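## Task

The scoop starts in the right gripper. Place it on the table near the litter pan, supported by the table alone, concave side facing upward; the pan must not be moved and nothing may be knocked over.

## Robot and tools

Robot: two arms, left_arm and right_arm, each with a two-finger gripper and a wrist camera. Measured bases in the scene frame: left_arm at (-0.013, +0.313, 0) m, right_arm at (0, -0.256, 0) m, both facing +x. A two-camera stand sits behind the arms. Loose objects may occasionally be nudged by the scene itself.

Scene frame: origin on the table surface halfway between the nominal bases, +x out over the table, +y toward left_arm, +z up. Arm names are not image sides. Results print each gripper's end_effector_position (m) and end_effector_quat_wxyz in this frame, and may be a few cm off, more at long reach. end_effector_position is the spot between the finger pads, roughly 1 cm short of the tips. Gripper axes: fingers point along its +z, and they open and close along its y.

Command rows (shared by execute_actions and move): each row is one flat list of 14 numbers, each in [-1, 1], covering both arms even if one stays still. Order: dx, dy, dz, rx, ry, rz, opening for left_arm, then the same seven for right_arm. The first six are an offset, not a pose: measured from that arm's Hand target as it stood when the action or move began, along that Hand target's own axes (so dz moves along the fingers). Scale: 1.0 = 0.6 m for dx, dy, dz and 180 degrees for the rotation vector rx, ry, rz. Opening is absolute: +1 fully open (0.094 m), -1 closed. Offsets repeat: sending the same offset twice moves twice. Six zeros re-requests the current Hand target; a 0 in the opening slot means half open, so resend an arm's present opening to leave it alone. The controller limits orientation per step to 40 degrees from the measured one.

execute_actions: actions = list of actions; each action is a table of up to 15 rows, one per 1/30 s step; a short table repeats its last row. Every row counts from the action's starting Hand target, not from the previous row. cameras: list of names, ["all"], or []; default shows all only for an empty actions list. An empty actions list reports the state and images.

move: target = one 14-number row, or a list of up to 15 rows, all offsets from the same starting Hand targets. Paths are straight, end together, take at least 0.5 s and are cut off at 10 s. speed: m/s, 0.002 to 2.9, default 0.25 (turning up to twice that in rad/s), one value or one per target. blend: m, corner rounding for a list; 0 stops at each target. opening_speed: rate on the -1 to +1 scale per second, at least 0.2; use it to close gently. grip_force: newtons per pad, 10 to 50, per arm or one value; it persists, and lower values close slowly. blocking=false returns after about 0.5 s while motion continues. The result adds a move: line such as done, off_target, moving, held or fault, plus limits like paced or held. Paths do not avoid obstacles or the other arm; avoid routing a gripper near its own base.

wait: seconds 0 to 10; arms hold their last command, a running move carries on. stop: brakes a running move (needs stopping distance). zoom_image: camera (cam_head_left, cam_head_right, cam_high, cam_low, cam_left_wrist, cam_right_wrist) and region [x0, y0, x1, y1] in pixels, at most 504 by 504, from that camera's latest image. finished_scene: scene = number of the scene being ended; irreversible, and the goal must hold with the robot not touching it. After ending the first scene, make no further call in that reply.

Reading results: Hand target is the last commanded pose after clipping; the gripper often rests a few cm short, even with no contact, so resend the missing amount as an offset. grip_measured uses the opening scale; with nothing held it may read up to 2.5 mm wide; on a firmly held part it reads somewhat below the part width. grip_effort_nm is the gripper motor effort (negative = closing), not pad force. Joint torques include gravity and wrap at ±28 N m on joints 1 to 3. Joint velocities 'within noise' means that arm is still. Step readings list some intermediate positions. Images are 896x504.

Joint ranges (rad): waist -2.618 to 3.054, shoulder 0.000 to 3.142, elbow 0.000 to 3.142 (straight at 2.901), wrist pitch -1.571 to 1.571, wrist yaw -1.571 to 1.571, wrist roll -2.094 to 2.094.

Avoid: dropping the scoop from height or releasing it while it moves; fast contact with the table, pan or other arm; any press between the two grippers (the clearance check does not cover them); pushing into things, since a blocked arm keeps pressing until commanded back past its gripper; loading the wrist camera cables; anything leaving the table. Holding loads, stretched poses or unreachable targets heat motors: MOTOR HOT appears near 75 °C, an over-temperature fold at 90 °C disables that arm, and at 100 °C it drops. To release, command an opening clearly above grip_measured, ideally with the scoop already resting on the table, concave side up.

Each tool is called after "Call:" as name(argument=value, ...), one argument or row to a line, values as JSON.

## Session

Call:
execute_actions(
  actions=[],
)

Scene clock: 0.00 s.
left_arm: end_effector_position=(+0.3619, +0.3581, +0.4821) grip_measured=+1.000 grip_effort_nm=n/a end_effector_quat_wxyz=(+0.724, +0.128, +0.648, +0.199) | right_arm: end_effector_position=(+0.3702, -0.4982, +0.2771) grip_measured=-0.594 grip_effort_nm=n/a end_effector_quat_wxyz=(+0.298, -0.516, +0.633, -0.494)
Joint positions: left_arm=[0.166 1.088 1.247 -0.032 0.085 0.452 0.094] | right_arm=[-0.725 1.352 1.058 -0.071 -0.357 -1.845 0.019]
Joint velocities: within noise
Joint torques (N m): no reading
Heat: left arm: 33 °C; right arm: 37 °C.
Hand target: left_arm +0.3571, +0.3574, +0.4921; +0.732, +0.125, +0.639, +0.200 | right_arm +0.3713, -0.4973, +0.2975; +0.307, -0.509, +0.620, -0.512
Tool commands: left_gripper/opening=+1.0 right_gripper/opening=-0.980928

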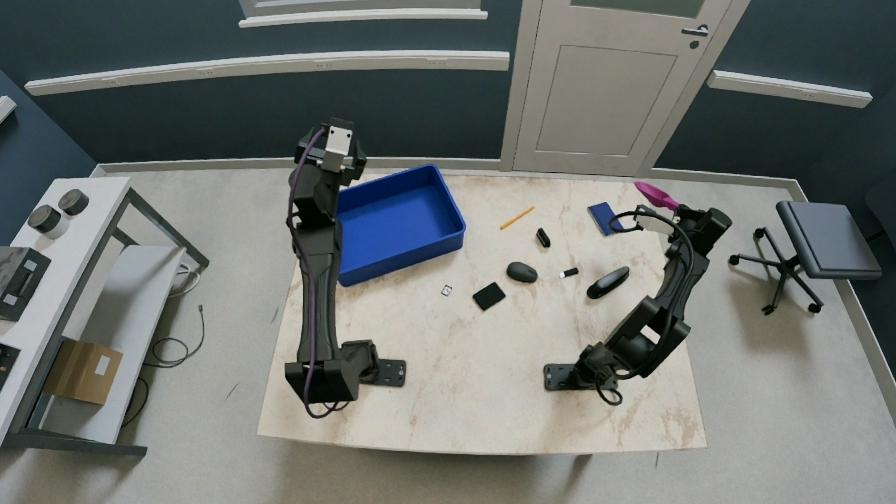

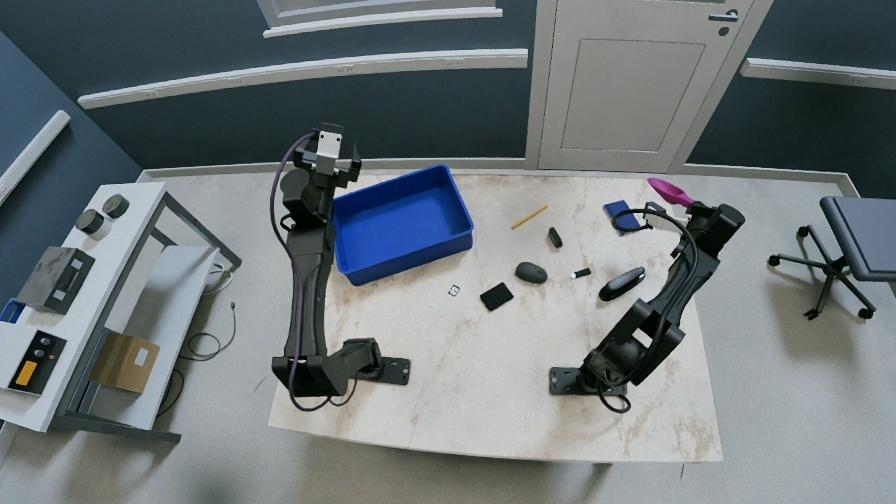

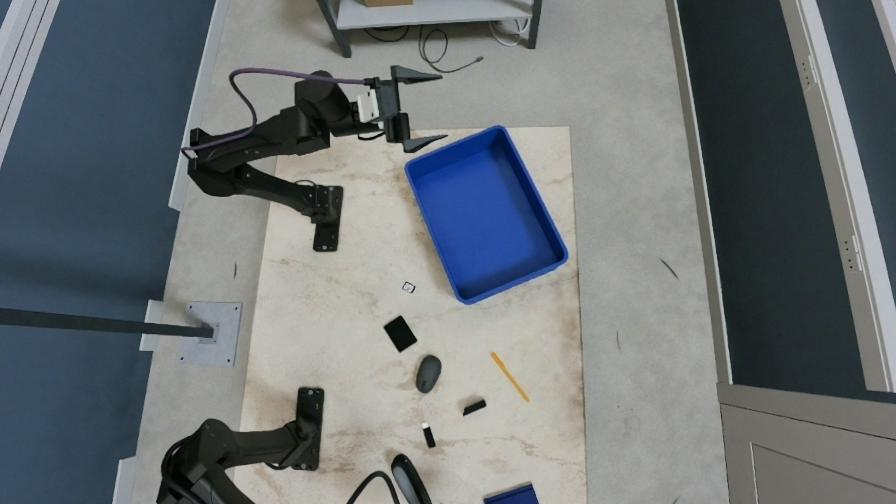

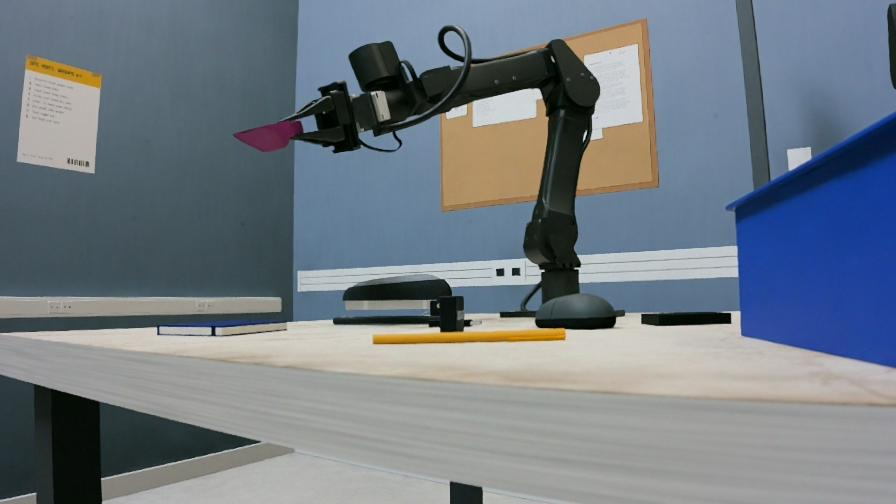

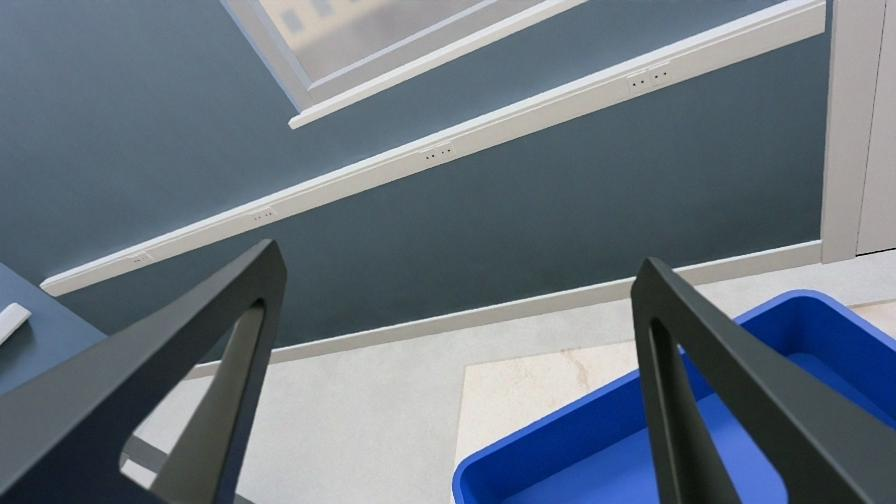

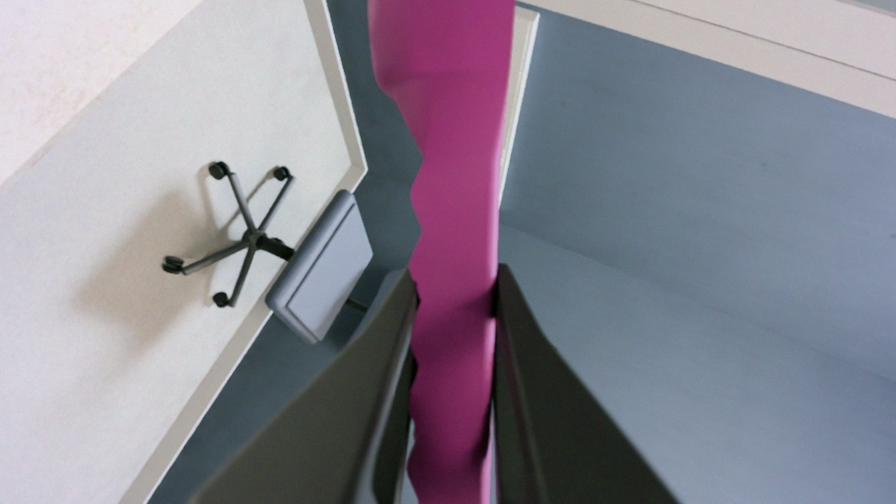

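Call:
zoom_image(
  camera="cam_head_right",
  region=[630, 160, 750, 240],
)

Call:
zoom_image(
  camera="cam_low",
  region=[220, 80, 420, 190],
)

Scaled by 4.200.

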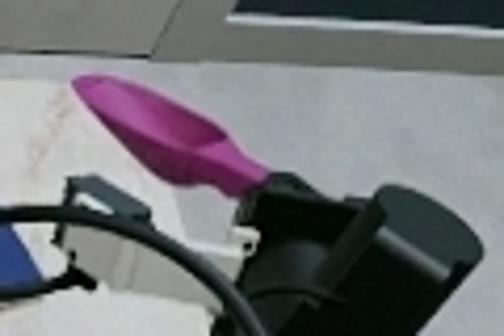

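Scaled by 2.520.

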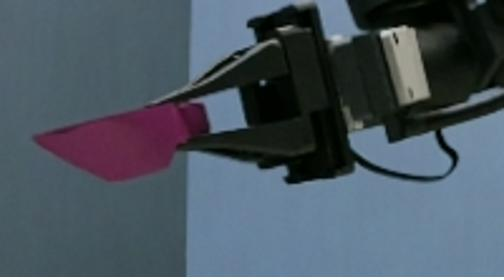

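Call:
move(
  target=[0.4652, 0.1328, -0.325, -0.1848, 0.3111, -0.1996, 1.0, -0.895, 0.1588, -0.37, -0.1069, -0.2207, -0.0704, -0.98],
  speed=0.4,
  cameras=["cam_high", "cam_head_left", "cam_right_wrist"],
)

Scene clock: 224.60 s.
left_arm: end_effector_position=(+0.1843, +0.5410, +0.2537) grip_measured=+1.000 grip_effort_nm=-0.01 end_effector_quat_wxyz=(+0.387, -0.372, +0.824, +0.181) | right_arm: end_effector_position=(+0.2912, +0.0696, +0.1796) grip_measured=-0.594 grip_effort_nm=-1.03 end_effector_quat_wxyz=(-0.332, +0.774, -0.487, +0.232)
Joint positions: left_arm=[0.856 0.96 1.035 -0.763 -0.009 0.006 0.094] | right_arm=[1.016 1.585 1.228 -0.482 0.442 -1.174 0.019]
Joint torques (N m): left_arm=[0.72 -1.98 6.11 1.5 0.12 -0.06] | right_arm=[-0.12 -6.39 10.03 1.63 0.28 0.14]
Heat: left arm: 43 °C; right arm: 44 °C.
Hand target: left_arm +0.1831, +0.5405, +0.2501; +0.384, -0.376, +0.825, +0.175 | right_arm +0.2984, +0.0780, +0.1953; -0.354, +0.758, -0.496, +0.232
Off the commanded pose: left_arm 0.004 m, 1 deg | right_arm 0.019 m, 3 deg.
move: off_target (right_arm)
Images, in order (width x height): cam_head_left 896x504, cam_high 896x504, cam_right_wrist 896x504.

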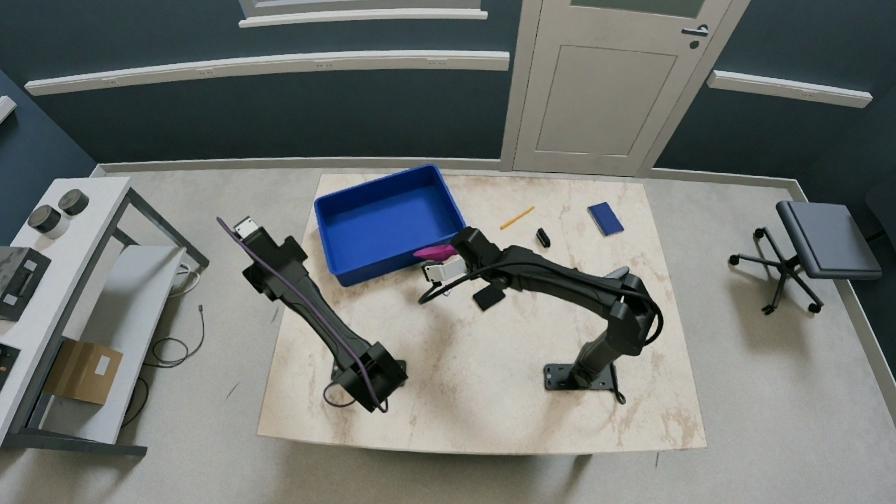

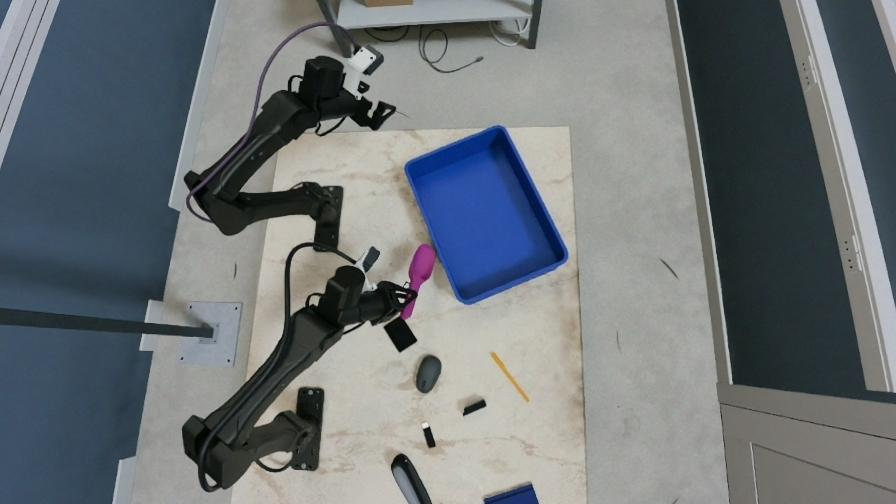

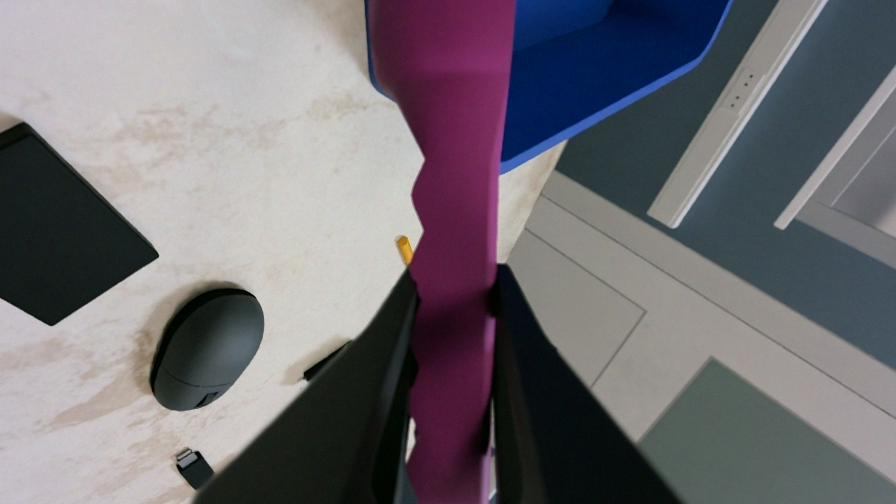

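Call:
move(
  target=[0, 0, 0, 0, 0, 0, 1.0, -0.0502, 0.1105, 0.1927, 0, 0, 0, -0.98],
  speed=0.25,
  cameras=["cam_high", "cam_low", "cam_right_wrist"],
)

Scene clock: 238.23 s.
left_arm: end_effector_position=(+0.1843, +0.5409, +0.2537) grip_measured=+1.000 grip_effort_nm=-0.01 end_effector_quat_wxyz=(+0.387, -0.372, +0.824, +0.180) | right_arm: end_effector_position=(+0.3241, +0.1210, +0.0745) grip_measured=-0.594 grip_effort_nm=-1.04 end_effector_quat_wxyz=(-0.352, +0.761, -0.494, +0.231)
Joint positions: left_arm=[0.856 0.96 1.035 -0.763 -0.009 0.006 0.094] | right_arm=[1.016 1.918 1.157 -0.038 0.447 -1.158 0.019]
Joint torques (N m): left_arm=[0.68 -2.09 6.12 1.48 0.1 -0.07] | right_arm=[-0.5 -7.35 6.76 1.73 0.2 -0.05]
Heat: left arm: 41 °C; right arm: 42 °C.
Hand target: left_arm +0.1830, +0.5405, +0.2501; +0.384, -0.376, +0.825, +0.175 | right_arm +0.3285, +0.1240, +0.0703; -0.354, +0.758, -0.496, +0.232
Off the commanded pose: left_arm 0.004 m, 1 deg | right_arm 0.007 m, 0 deg.
move: done
Images, in order (width x height): cam_high 896x504, cam_low 896x504, cam_right_wrist 896x504.

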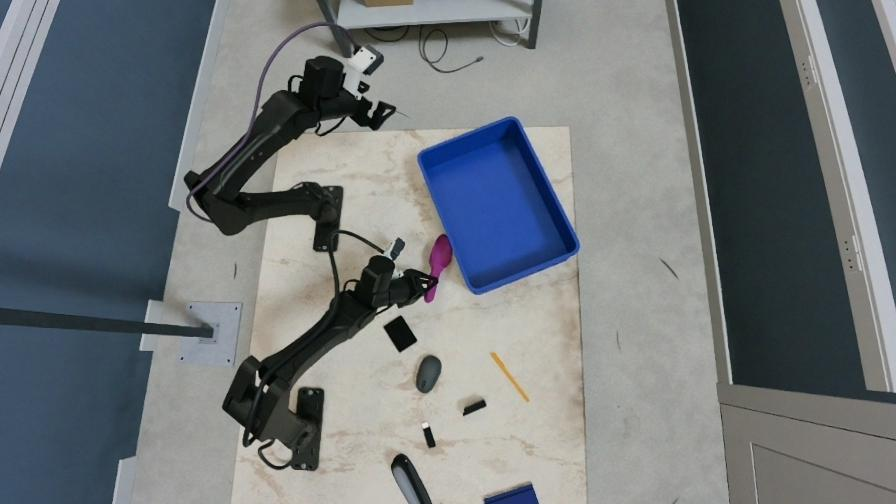

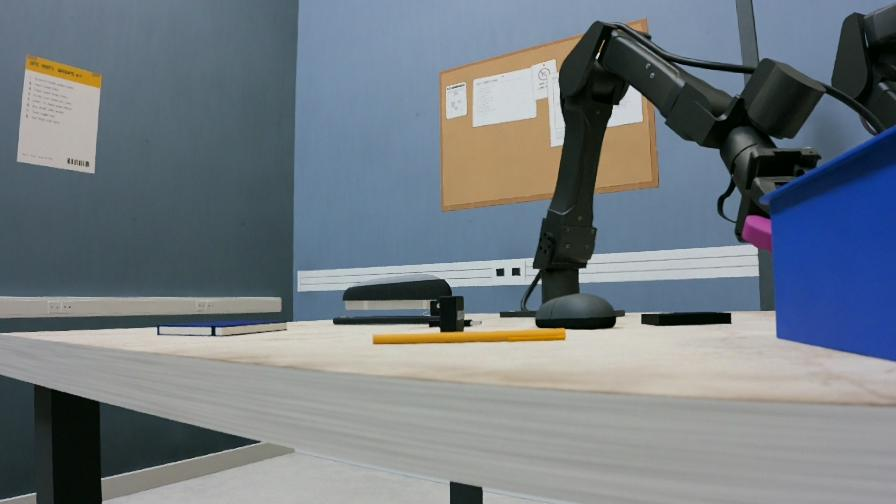

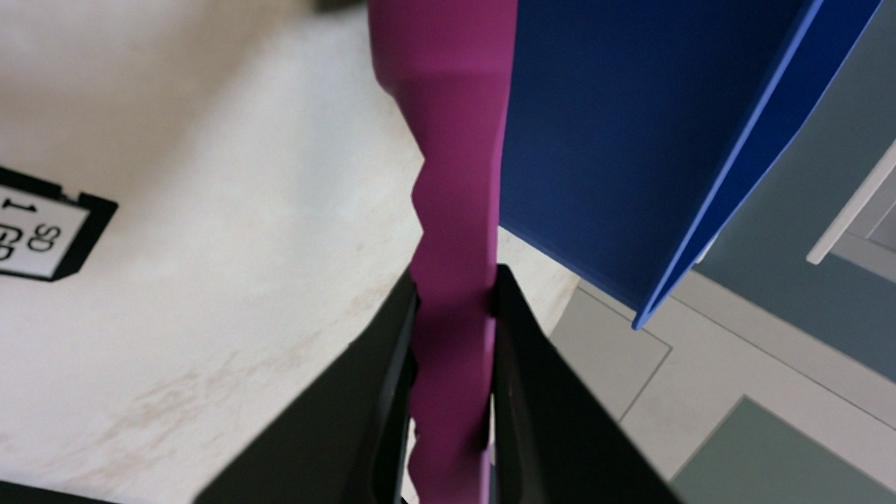

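Call:
move(
  target=[0, 0, 0, 0, 0, 0, 1.0, 0.0021, -0.0314, -0.0145, -0.0111, -0.2069, 0.004, -0.98],
  speed=0.3,
  cameras=["cam_high", "cam_low", "cam_right_wrist"],
)

Scene clock: 333.53 s.
left_arm: end_effector_position=(+0.1843, +0.5409, +0.2537) grip_measured=+1.000 grip_effort_nm=-0.01 end_effector_quat_wxyz=(+0.387, -0.372, +0.824, +0.180) | right_arm: end_effector_position=(+0.3302, +0.1164, +0.0699) grip_measured=-0.594 grip_effort_nm=-1.03 end_effector_quat_wxyz=(-0.454, +0.805, -0.381, -0.032)
Joint positions: left_arm=[0.856 0.96 1.035 -0.763 -0.009 0.006 0.094] | right_arm=[0.702 1.901 1.032 0.182 -0.397 -1.366 0.019]
Joint torques (N m): left_arm=[0.62 -2.03 6.15 1.49 0.08 -0.06] | right_arm=[-0.08 -10.45 7.02 1.99 -0.44 0.02]
Heat: left arm: 40 °C; right arm: 43 °C.
Hand target: left_arm +0.1830, +0.5405, +0.2501; +0.384, -0.376, +0.825, +0.175 | right_arm +0.3340, +0.1250, +0.0904; -0.482, +0.795, -0.366, -0.033
Off the commanded pose: left_arm 0.004 m, 1 deg | right_arm 0.022 m, 4 deg.
move: off_target (right_arm)
Images, in order (width x height): cam_high 896x504, cam_low 896x504, cam_right_wrist 896x504.

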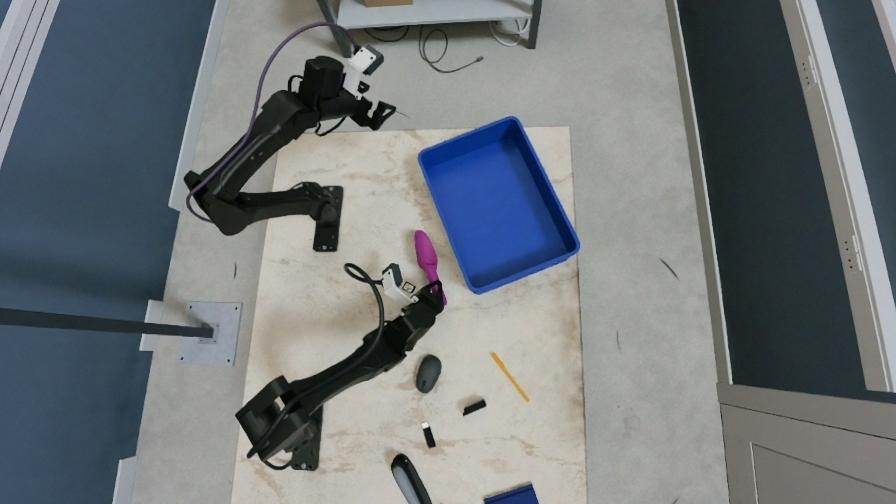

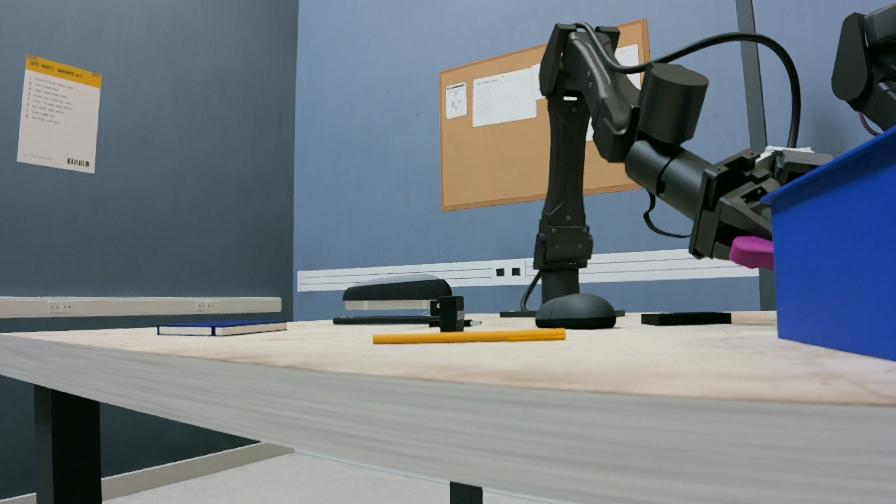

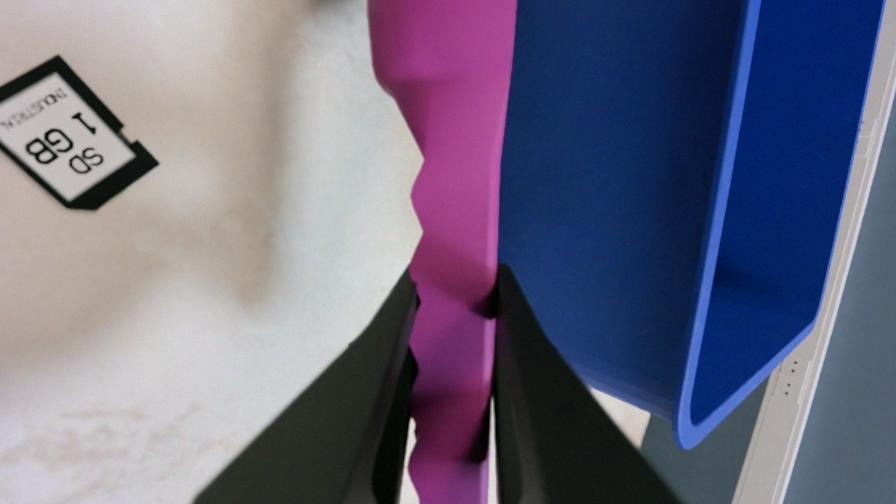

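Call:
zoom_image(
  camera="cam_high",
  region=[390, 215, 490, 315],
)

Scaled by 5.040.

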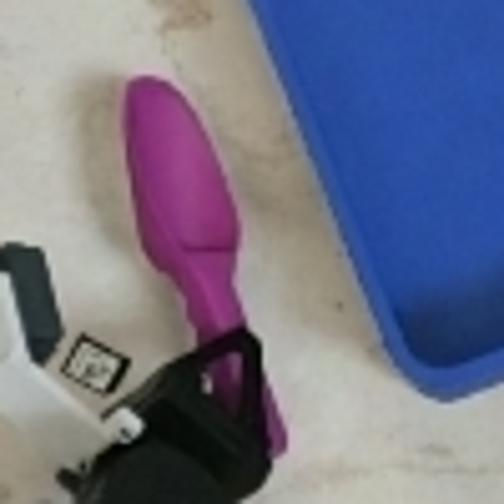

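Call:
move(
  target=[0, 0, 0, 0, 0, 0, 1.0, 0.028, 0.0233, 0.04, 0, 0, 0, -0.98],
  speed=0.08,
  cameras=["cam_high", "cam_low"],
)

Call:
zoom_image(
  camera="cam_high",
  region=[390, 215, 490, 315],
)

Call:
zoom_image(
  camera="cam_low",
  region=[660, 200, 800, 340],
)

Scene clock: 353.60 s.
left_arm: end_effector_position=(+0.1843, +0.5409, +0.2537) grip_measured=+1.000 grip_effort_nm=-0.01 end_effector_quat_wxyz=(+0.387, -0.372, +0.824, +0.180) | right_arm: end_effector_position=(+0.3366, +0.1230, +0.0498) grip_measured=-0.594 grip_effort_nm=-1.03 end_effector_quat_wxyz=(-0.461, +0.804, -0.375, -0.030)
Joint positions: left_arm=[0.856 0.96 1.035 -0.763 -0.009 0.006 0.094] | right_arm=[0.702 1.98 1.032 0.276 -0.402 -1.37 0.019]
Joint torques (N m): left_arm=[0.72 -2.04 6.11 1.5 0.06 -0.06] | right_arm=[-0.7 -8.34 7.88 2 -0.44 0.03]
Heat: left arm: 40 °C; right arm: 45 °C.
Hand target: left_arm +0.1830, +0.5405, +0.2501; +0.384, -0.376, +0.825, +0.175 | right_arm +0.3449, +0.1310, +0.0604; -0.482, +0.795, -0.366, -0.033
Off the commanded pose: left_arm 0.004 m, 1 deg | right_arm 0.016 m, 3 deg.
move: off_target (right_arm)
Images, in order (width x height): cam_high 896x504, cam_low 896x504.

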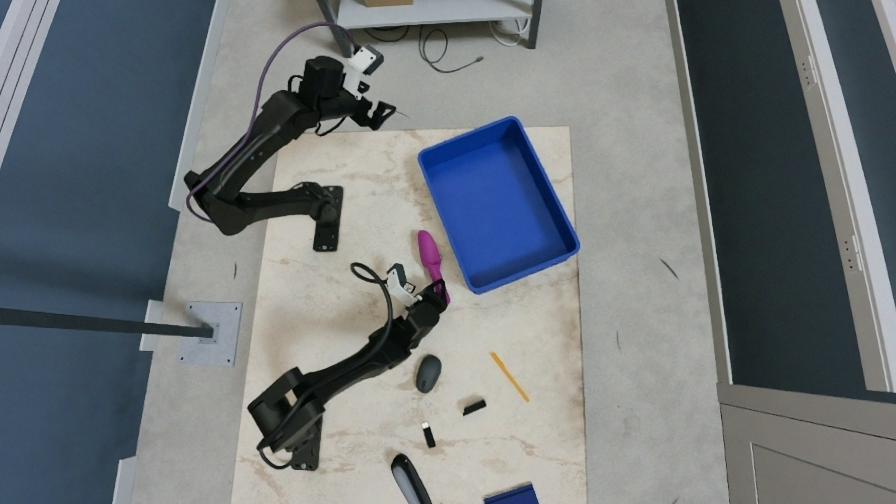

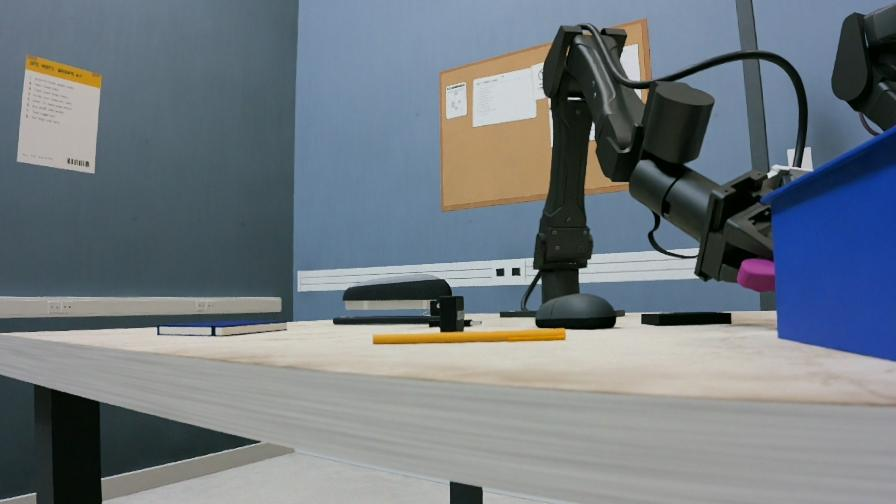

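Scaled by 5.040.

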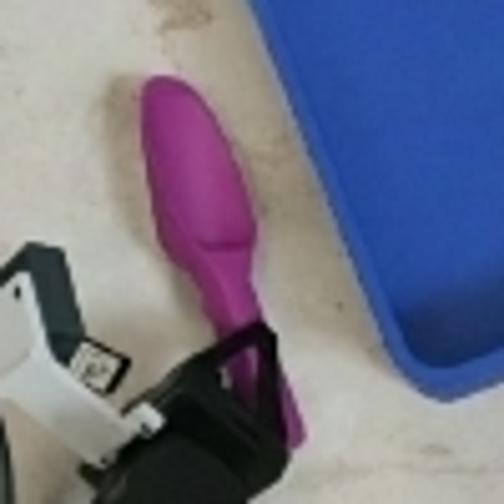

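Scaled by 3.600.

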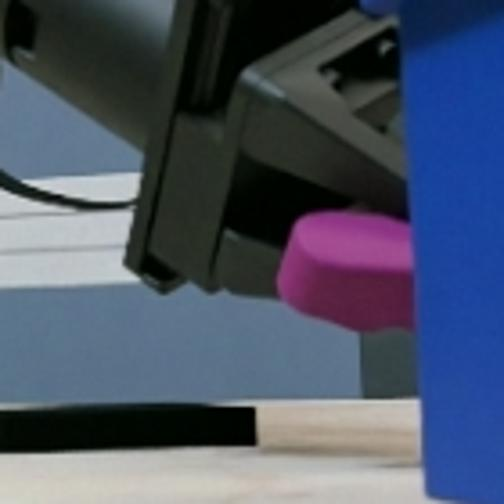

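Call:
move(
  target=[0, 0, 0, 0, 0, 0, 1.0, 0.0134, 0.0247, 0.0178, 0, 0, 0, -0.98],
  speed=0.05,
  cameras=["cam_high", "cam_low"],
)

Call:
zoom_image(
  camera="cam_high",
  region=[390, 215, 490, 315],
)

Call:
zoom_image(
  camera="cam_low",
  region=[660, 200, 800, 340],
)

Scene clock: 365.80 s.
left_arm: end_effector_position=(+0.1843, +0.5409, +0.2537) grip_measured=+1.000 grip_effort_nm=-0.01 end_effector_quat_wxyz=(+0.387, -0.372, +0.824, +0.180) | right_arm: end_effector_position=(+0.3416, +0.1276, +0.0393) grip_measured=-0.594 grip_effort_nm=-1.03 end_effector_quat_wxyz=(-0.471, +0.800, -0.370, -0.027)
Joint positions: left_arm=[0.856 0.96 1.035 -0.763 -0.009 0.006 0.094] | right_arm=[0.702 2.03 1.032 0.349 -0.404 -1.371 0.019]
Joint torques (N m): left_arm=[0.7 -2.03 6.15 1.48 0.08 -0.04] | right_arm=[-0.7 -8.16 6.04 2.01 -0.41 0.04]
Heat: left arm: 40 °C; right arm: 45 °C.
Hand target: left_arm +0.1830, +0.5405, +0.2501; +0.384, -0.376, +0.825, +0.175 | right_arm +0.3449, +0.1311, +0.0404; -0.482, +0.795, -0.366, -0.033
Off the commanded pose: left_arm 0.004 m, 1 deg | right_arm 0.005 m, 2 deg.
move: done
Images, in order (width x height): cam_high 896x504, cam_low 896x504.

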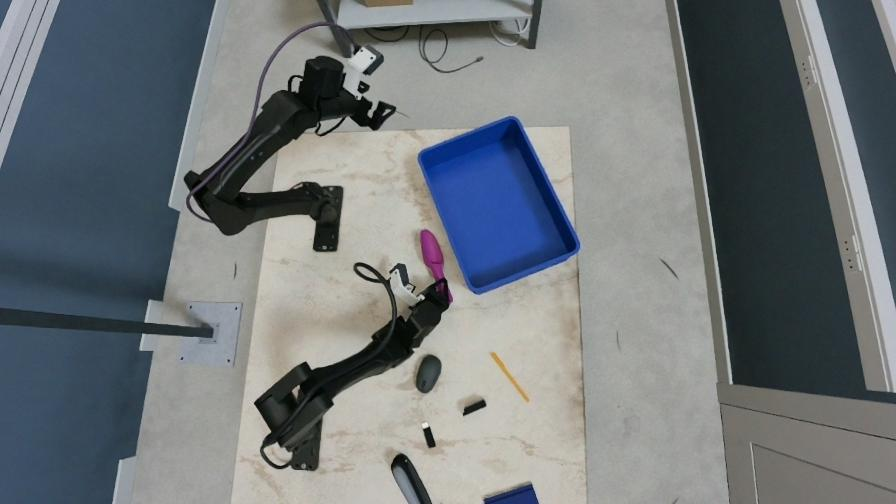

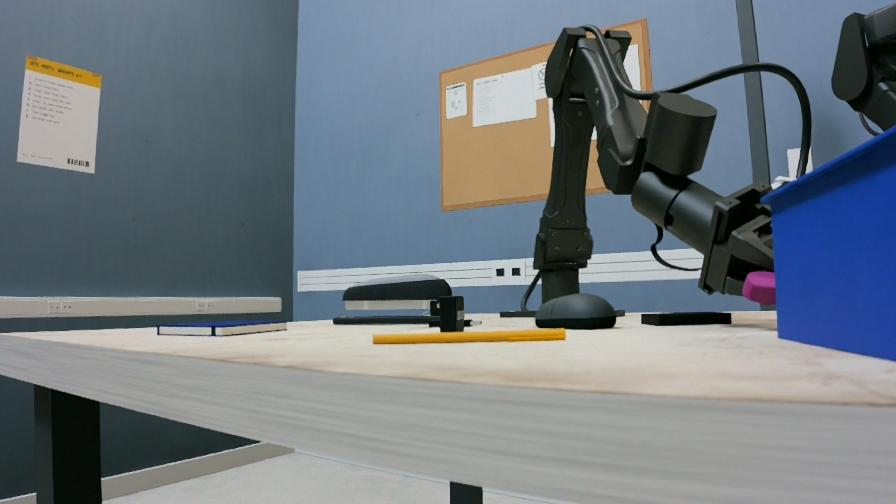

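Scaled by 5.040.

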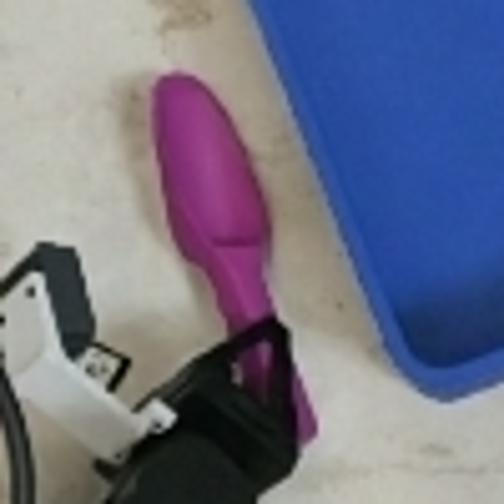

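Scaled by 3.600.

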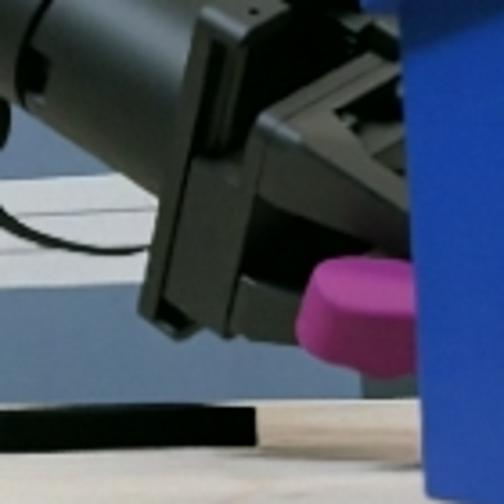

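Call:
move(
  target=[
    [0,0,0,0,0,0,1.0, 0,0,0,0,0,0,0.2],
    [0,0,0,0,0,0,1.0, -0.0089,0.0134,-0.0119,0,0,0,0.2],
    [0,0,0,0,0,0,1.0, -0.0089,0.0134,-0.1786,0,0,0,0.2],
    [0.1378,-0.588,-0.0343,0.0614,0.2725,0.132,1.0, -0.0089,0.0134,-0.345,0,0,0,0.2],
  ],
  speed=[0.1, 0.05, 0.12, 0.35],
  blend=[0, 0.003, 0.01, 0],
  opening_speed=0.5,
  cameras=["cam_high", "cam_low"],
)

Call:
zoom_image(
  camera="cam_high",
  region=[390, 215, 490, 315],
)

Scene clock: 437.77 s.
left_arm: end_effector_position=(+0.4003, +0.2578, +0.1993) grip_measured=+1.000 grip_effort_nm=-0.01 end_effector_quat_wxyz=(+0.075, -0.200, +0.977, -0.023) | right_arm: end_effector_position=(+0.2771, -0.0328, +0.1346) grip_measured=+0.198 grip_effort_nm=0.11 end_effector_quat_wxyz=(-0.468, +0.800, -0.375, -0.031)
Joint positions: left_arm=[-0.13 2.063 2.212 -1.562 -0.007 -0.54 0.094] | right_arm=[0.355 1.312 0.716 -0.197 -0.668 -1.629 0.056]
Joint torques (N m): left_arm=[0.08 -10.15 8.27 0.45 -0.02 -0.12] | right_arm=[-0.58 -7.05 6.76 1.38 -0.57 0.01]
Heat: left arm: 40 °C; right arm: 44 °C.
Hand target: left_arm +0.4041, +0.2571, +0.2000; +0.001, -0.205, +0.979, +0.000 | right_arm +0.2740, -0.0319, +0.1468; -0.482, +0.796, -0.366, -0.033
Off the commanded pose: left_arm 0.004 m, 9 deg | right_arm 0.013 m, 2 deg.
joint sent to its limit (left arm) — joint 4 (wrist pitch), lower limit. The joint targets are off in orientation, not in position.
move: off_target (left_arm, right_arm)
Images, in order (width x height): cam_high 896x504, cam_low 896x504.

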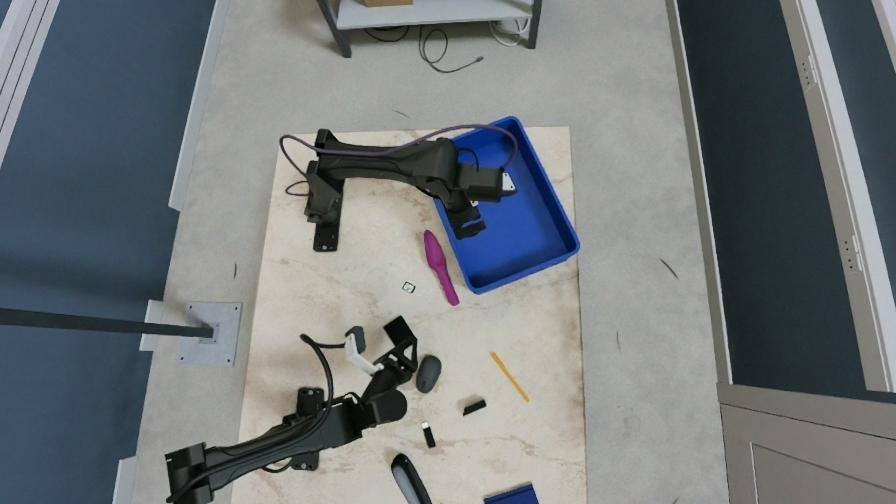

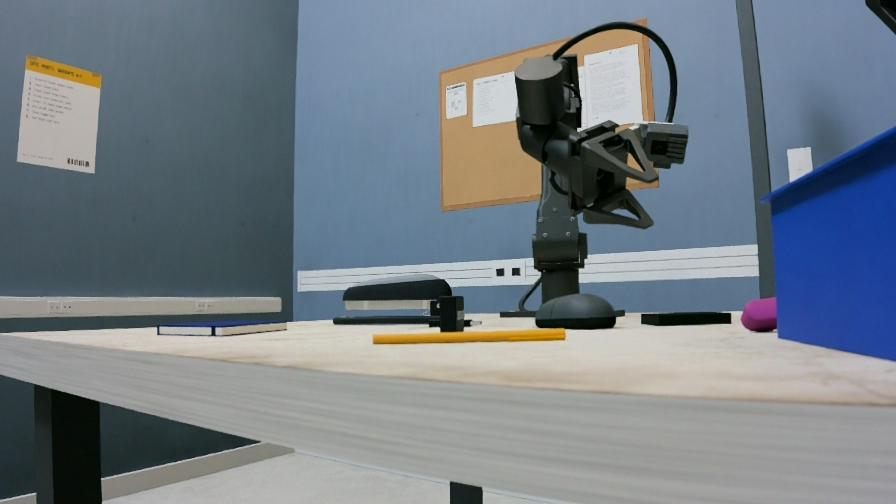

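Scaled by 5.040.

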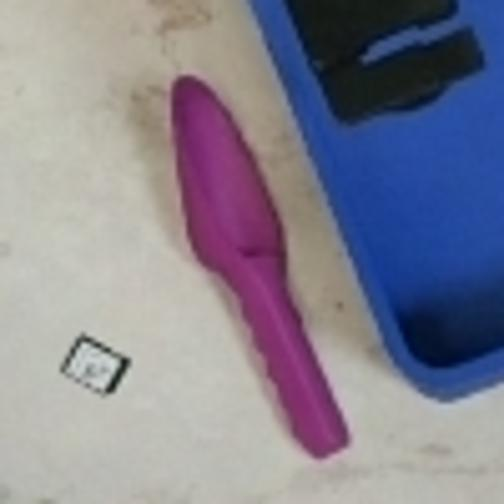

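Call:
zoom_image(
  camera="cam_low",
  region=[700, 270, 800, 345],
)

Scaled by 5.040.

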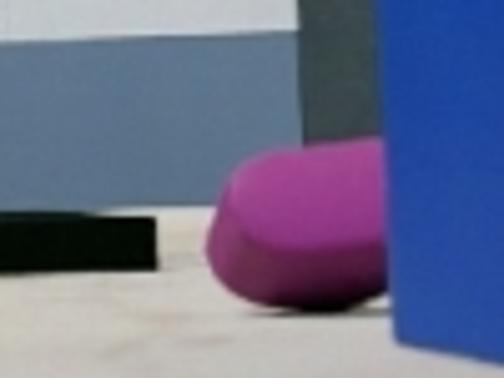

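Call:
move(
  target=[
    [0.1361,-0.0571,0.1167,0,0,0.5,-0.9, 0,0,0,0,0,0,0.2],
    [0.1361,-0.0571,0.255,0,0,0.5,-0.9, 0,0,0,0,0,0,0.2],
    [0.219,-0.0575,0.255,0,0,0.5,-0.9, 0,0,0,0,0,0,0.2],
    [0.219,-0.0575,0.0833,0,0,0.5,-0.9, 0,0,0,0,0,0,0.2],
  ],
  speed=[0.35, 0.2, 0.05, 0.25],
  blend=[0.005, 0, 0, 0],
  cameras=["cam_high", "cam_low", "cam_left_wrist"],
)

Call:
zoom_image(
  camera="cam_high",
  region=[390, 215, 490, 315],
)

Scene clock: 496.93 s.
left_arm: end_effector_position=(+0.2979, +0.1785, +0.1377) grip_measured=-0.897 grip_effort_nm=-0.15 end_effector_quat_wxyz=(-0.016, +0.547, +0.837, +0.006) | right_arm: end_effector_position=(+0.2769, -0.0328, +0.1346) grip_measured=+0.198 grip_effort_nm=0.11 end_effector_quat_wxyz=(-0.468, +0.800, -0.375, -0.031)
Joint positions: left_arm=[-0.411 1.859 1.684 -1.426 -0.016 0.74 0.005] | right_arm=[0.355 1.312 0.716 -0.198 -0.668 -1.629 0.056]
Joint torques (N m): left_arm=[-0.79 -11.89 7.83 0.15 0.16 -0.08] | right_arm=[-0.55 -6.98 6.74 1.39 -0.57 -0.01]
Heat: left arm: 36 °C; right arm: 43 °C.
Hand target: left_arm +0.2976, +0.1730, +0.1498; +0.000, +0.547, +0.837, +0.001 | right_arm +0.2740, -0.0319, +0.1468; -0.482, +0.796, -0.366, -0.034
Off the commanded pose: left_arm 0.013 m, 2 deg | right_arm 0.013 m, 2 deg.
move: off_target (left_arm, right_arm)
Images, in order (width x height): cam_high 896x504, cam_low 896x504, cam_left_wrist 896x504.

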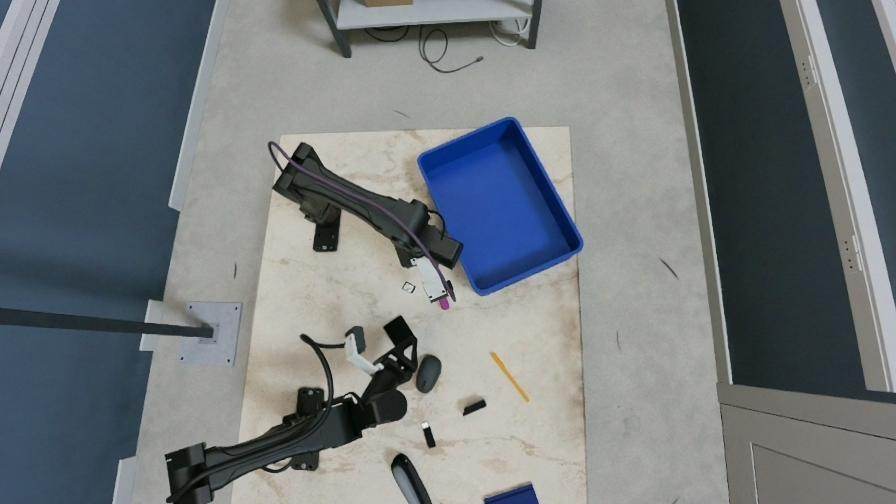

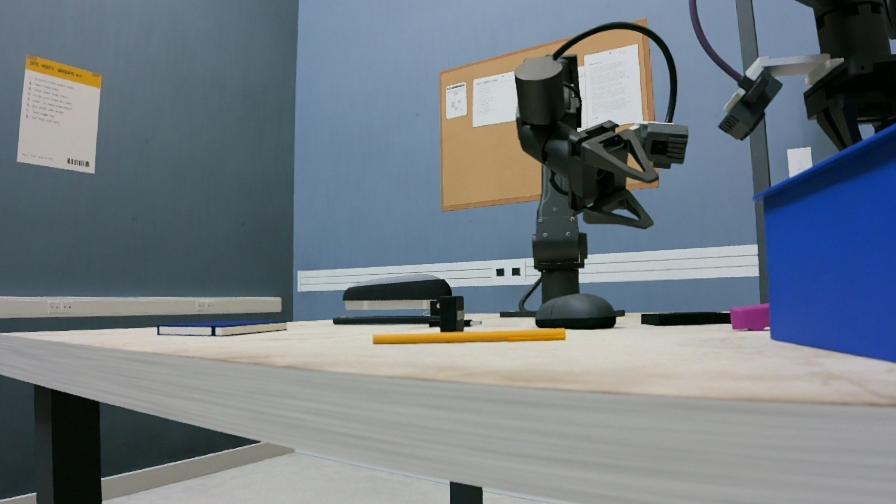

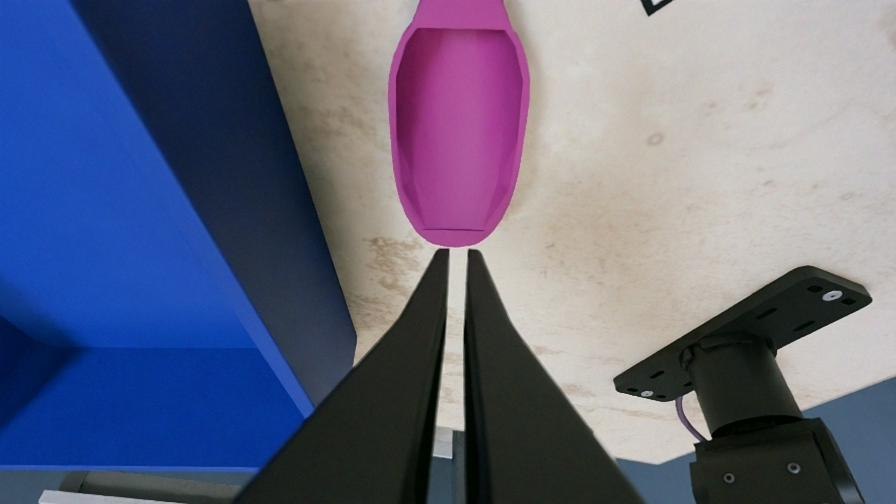

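Scaled by 5.040.

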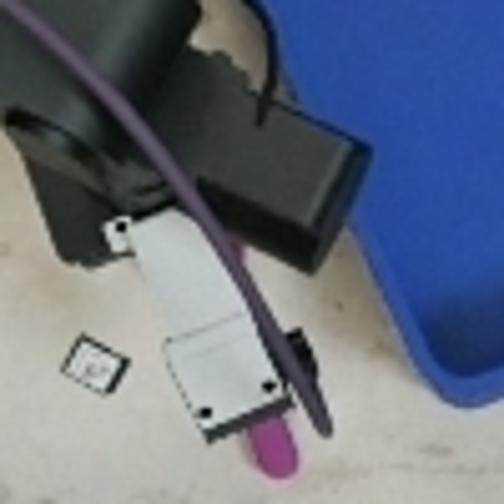

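Call:
zoom_image(
  camera="cam_high",
  region=[395, 105, 595, 305],
)

Scaled by 2.520.

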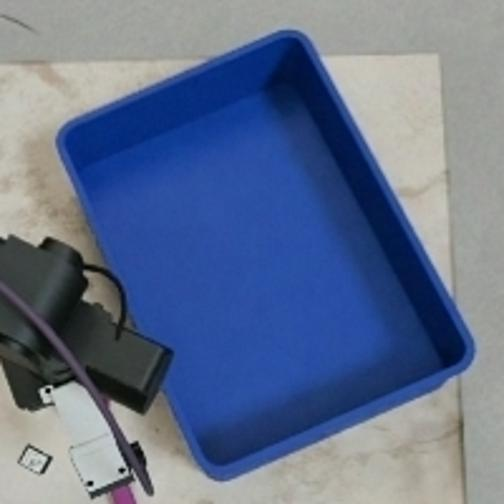

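Call:
move(
  target=[
    [0.067,0.2337,-0.067,0,0,-0.5,0.6, 0,0,0,0,0,0,0.2],
    [0.067,0.2337,0.133,0,0,-0.5,0.6, 0,0,0,0,0,0,0.2],
    [0.0548,0.1256,0.133,0,0,-0.5,0.6, 0,0,0,0,0,0,0.2],
    [0.0548,0.1256,-0.067,0,0,-0.5,0.6, 0,0,0,0,0,0,0.2],
  ],
  speed=[0.35, 0.25, 0.07, 0.25],
  blend=[0.005, 0, 0, 0],
  cameras=["cam_high"],
)

Call:
zoom_image(
  camera="cam_high",
  region=[395, 105, 595, 305],
)

Scene clock: 546.57 s.
left_arm: end_effector_position=(+0.3552, +0.2365, +0.1751) grip_measured=+0.597 grip_effort_nm=0.15 end_effector_quat_wxyz=(+0.015, -0.205, +0.979, -0.005) | right_arm: end_effector_position=(+0.2769, -0.0328, +0.1346) grip_measured=+0.198 grip_effort_nm=0.11 end_effector_quat_wxyz=(-0.468, +0.800, -0.375, -0.031)
Joint positions: left_arm=[-0.201 1.981 2.001 -1.56 -0.004 -0.621 0.075] | right_arm=[0.355 1.312 0.716 -0.198 -0.668 -1.629 0.056]
Joint torques (N m): left_arm=[-0.91 -13.79 7.08 0.24 0 -0.1] | right_arm=[-0.53 -6.99 6.68 1.39 -0.57 0]
Heat: left arm: 35 °C; right arm: 42 °C.
Hand target: left_arm +0.3535, +0.2332, +0.1901; +0.001, -0.205, +0.979, +0.000 | right_arm +0.2740, -0.0319, +0.1468; -0.482, +0.796, -0.366, -0.034
Off the commanded pose: left_arm 0.015 m, 2 deg | right_arm 0.013 m, 2 deg.
joint sent to its limit (left arm) — joint 4 (wrist pitch), lower limit. The joint targets are off in orientation, not in position.
move: off_target (left_arm, right_arm)
Images, in order (width x height): cam_high 896x504.

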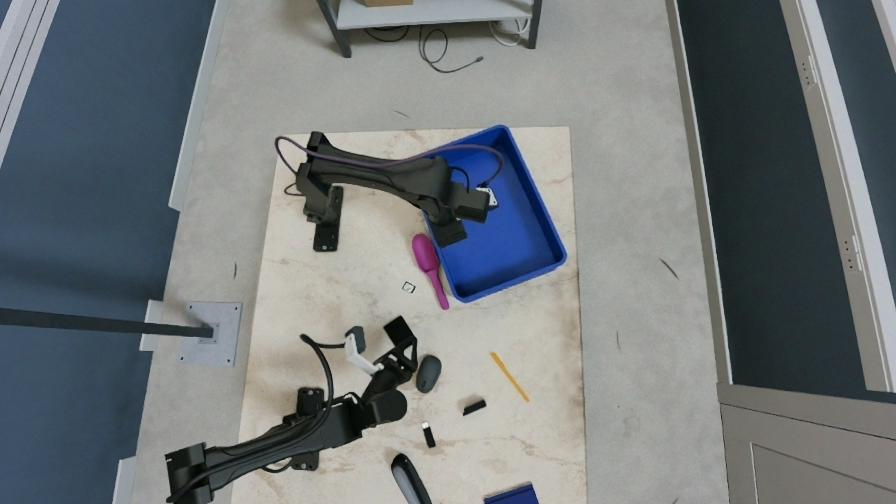

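Scaled by 2.520.

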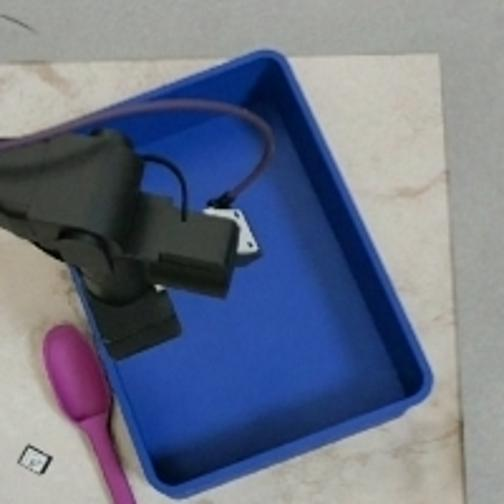

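Call:
finished_scene(
  scene=2,
)

The scene is finished: the task was done.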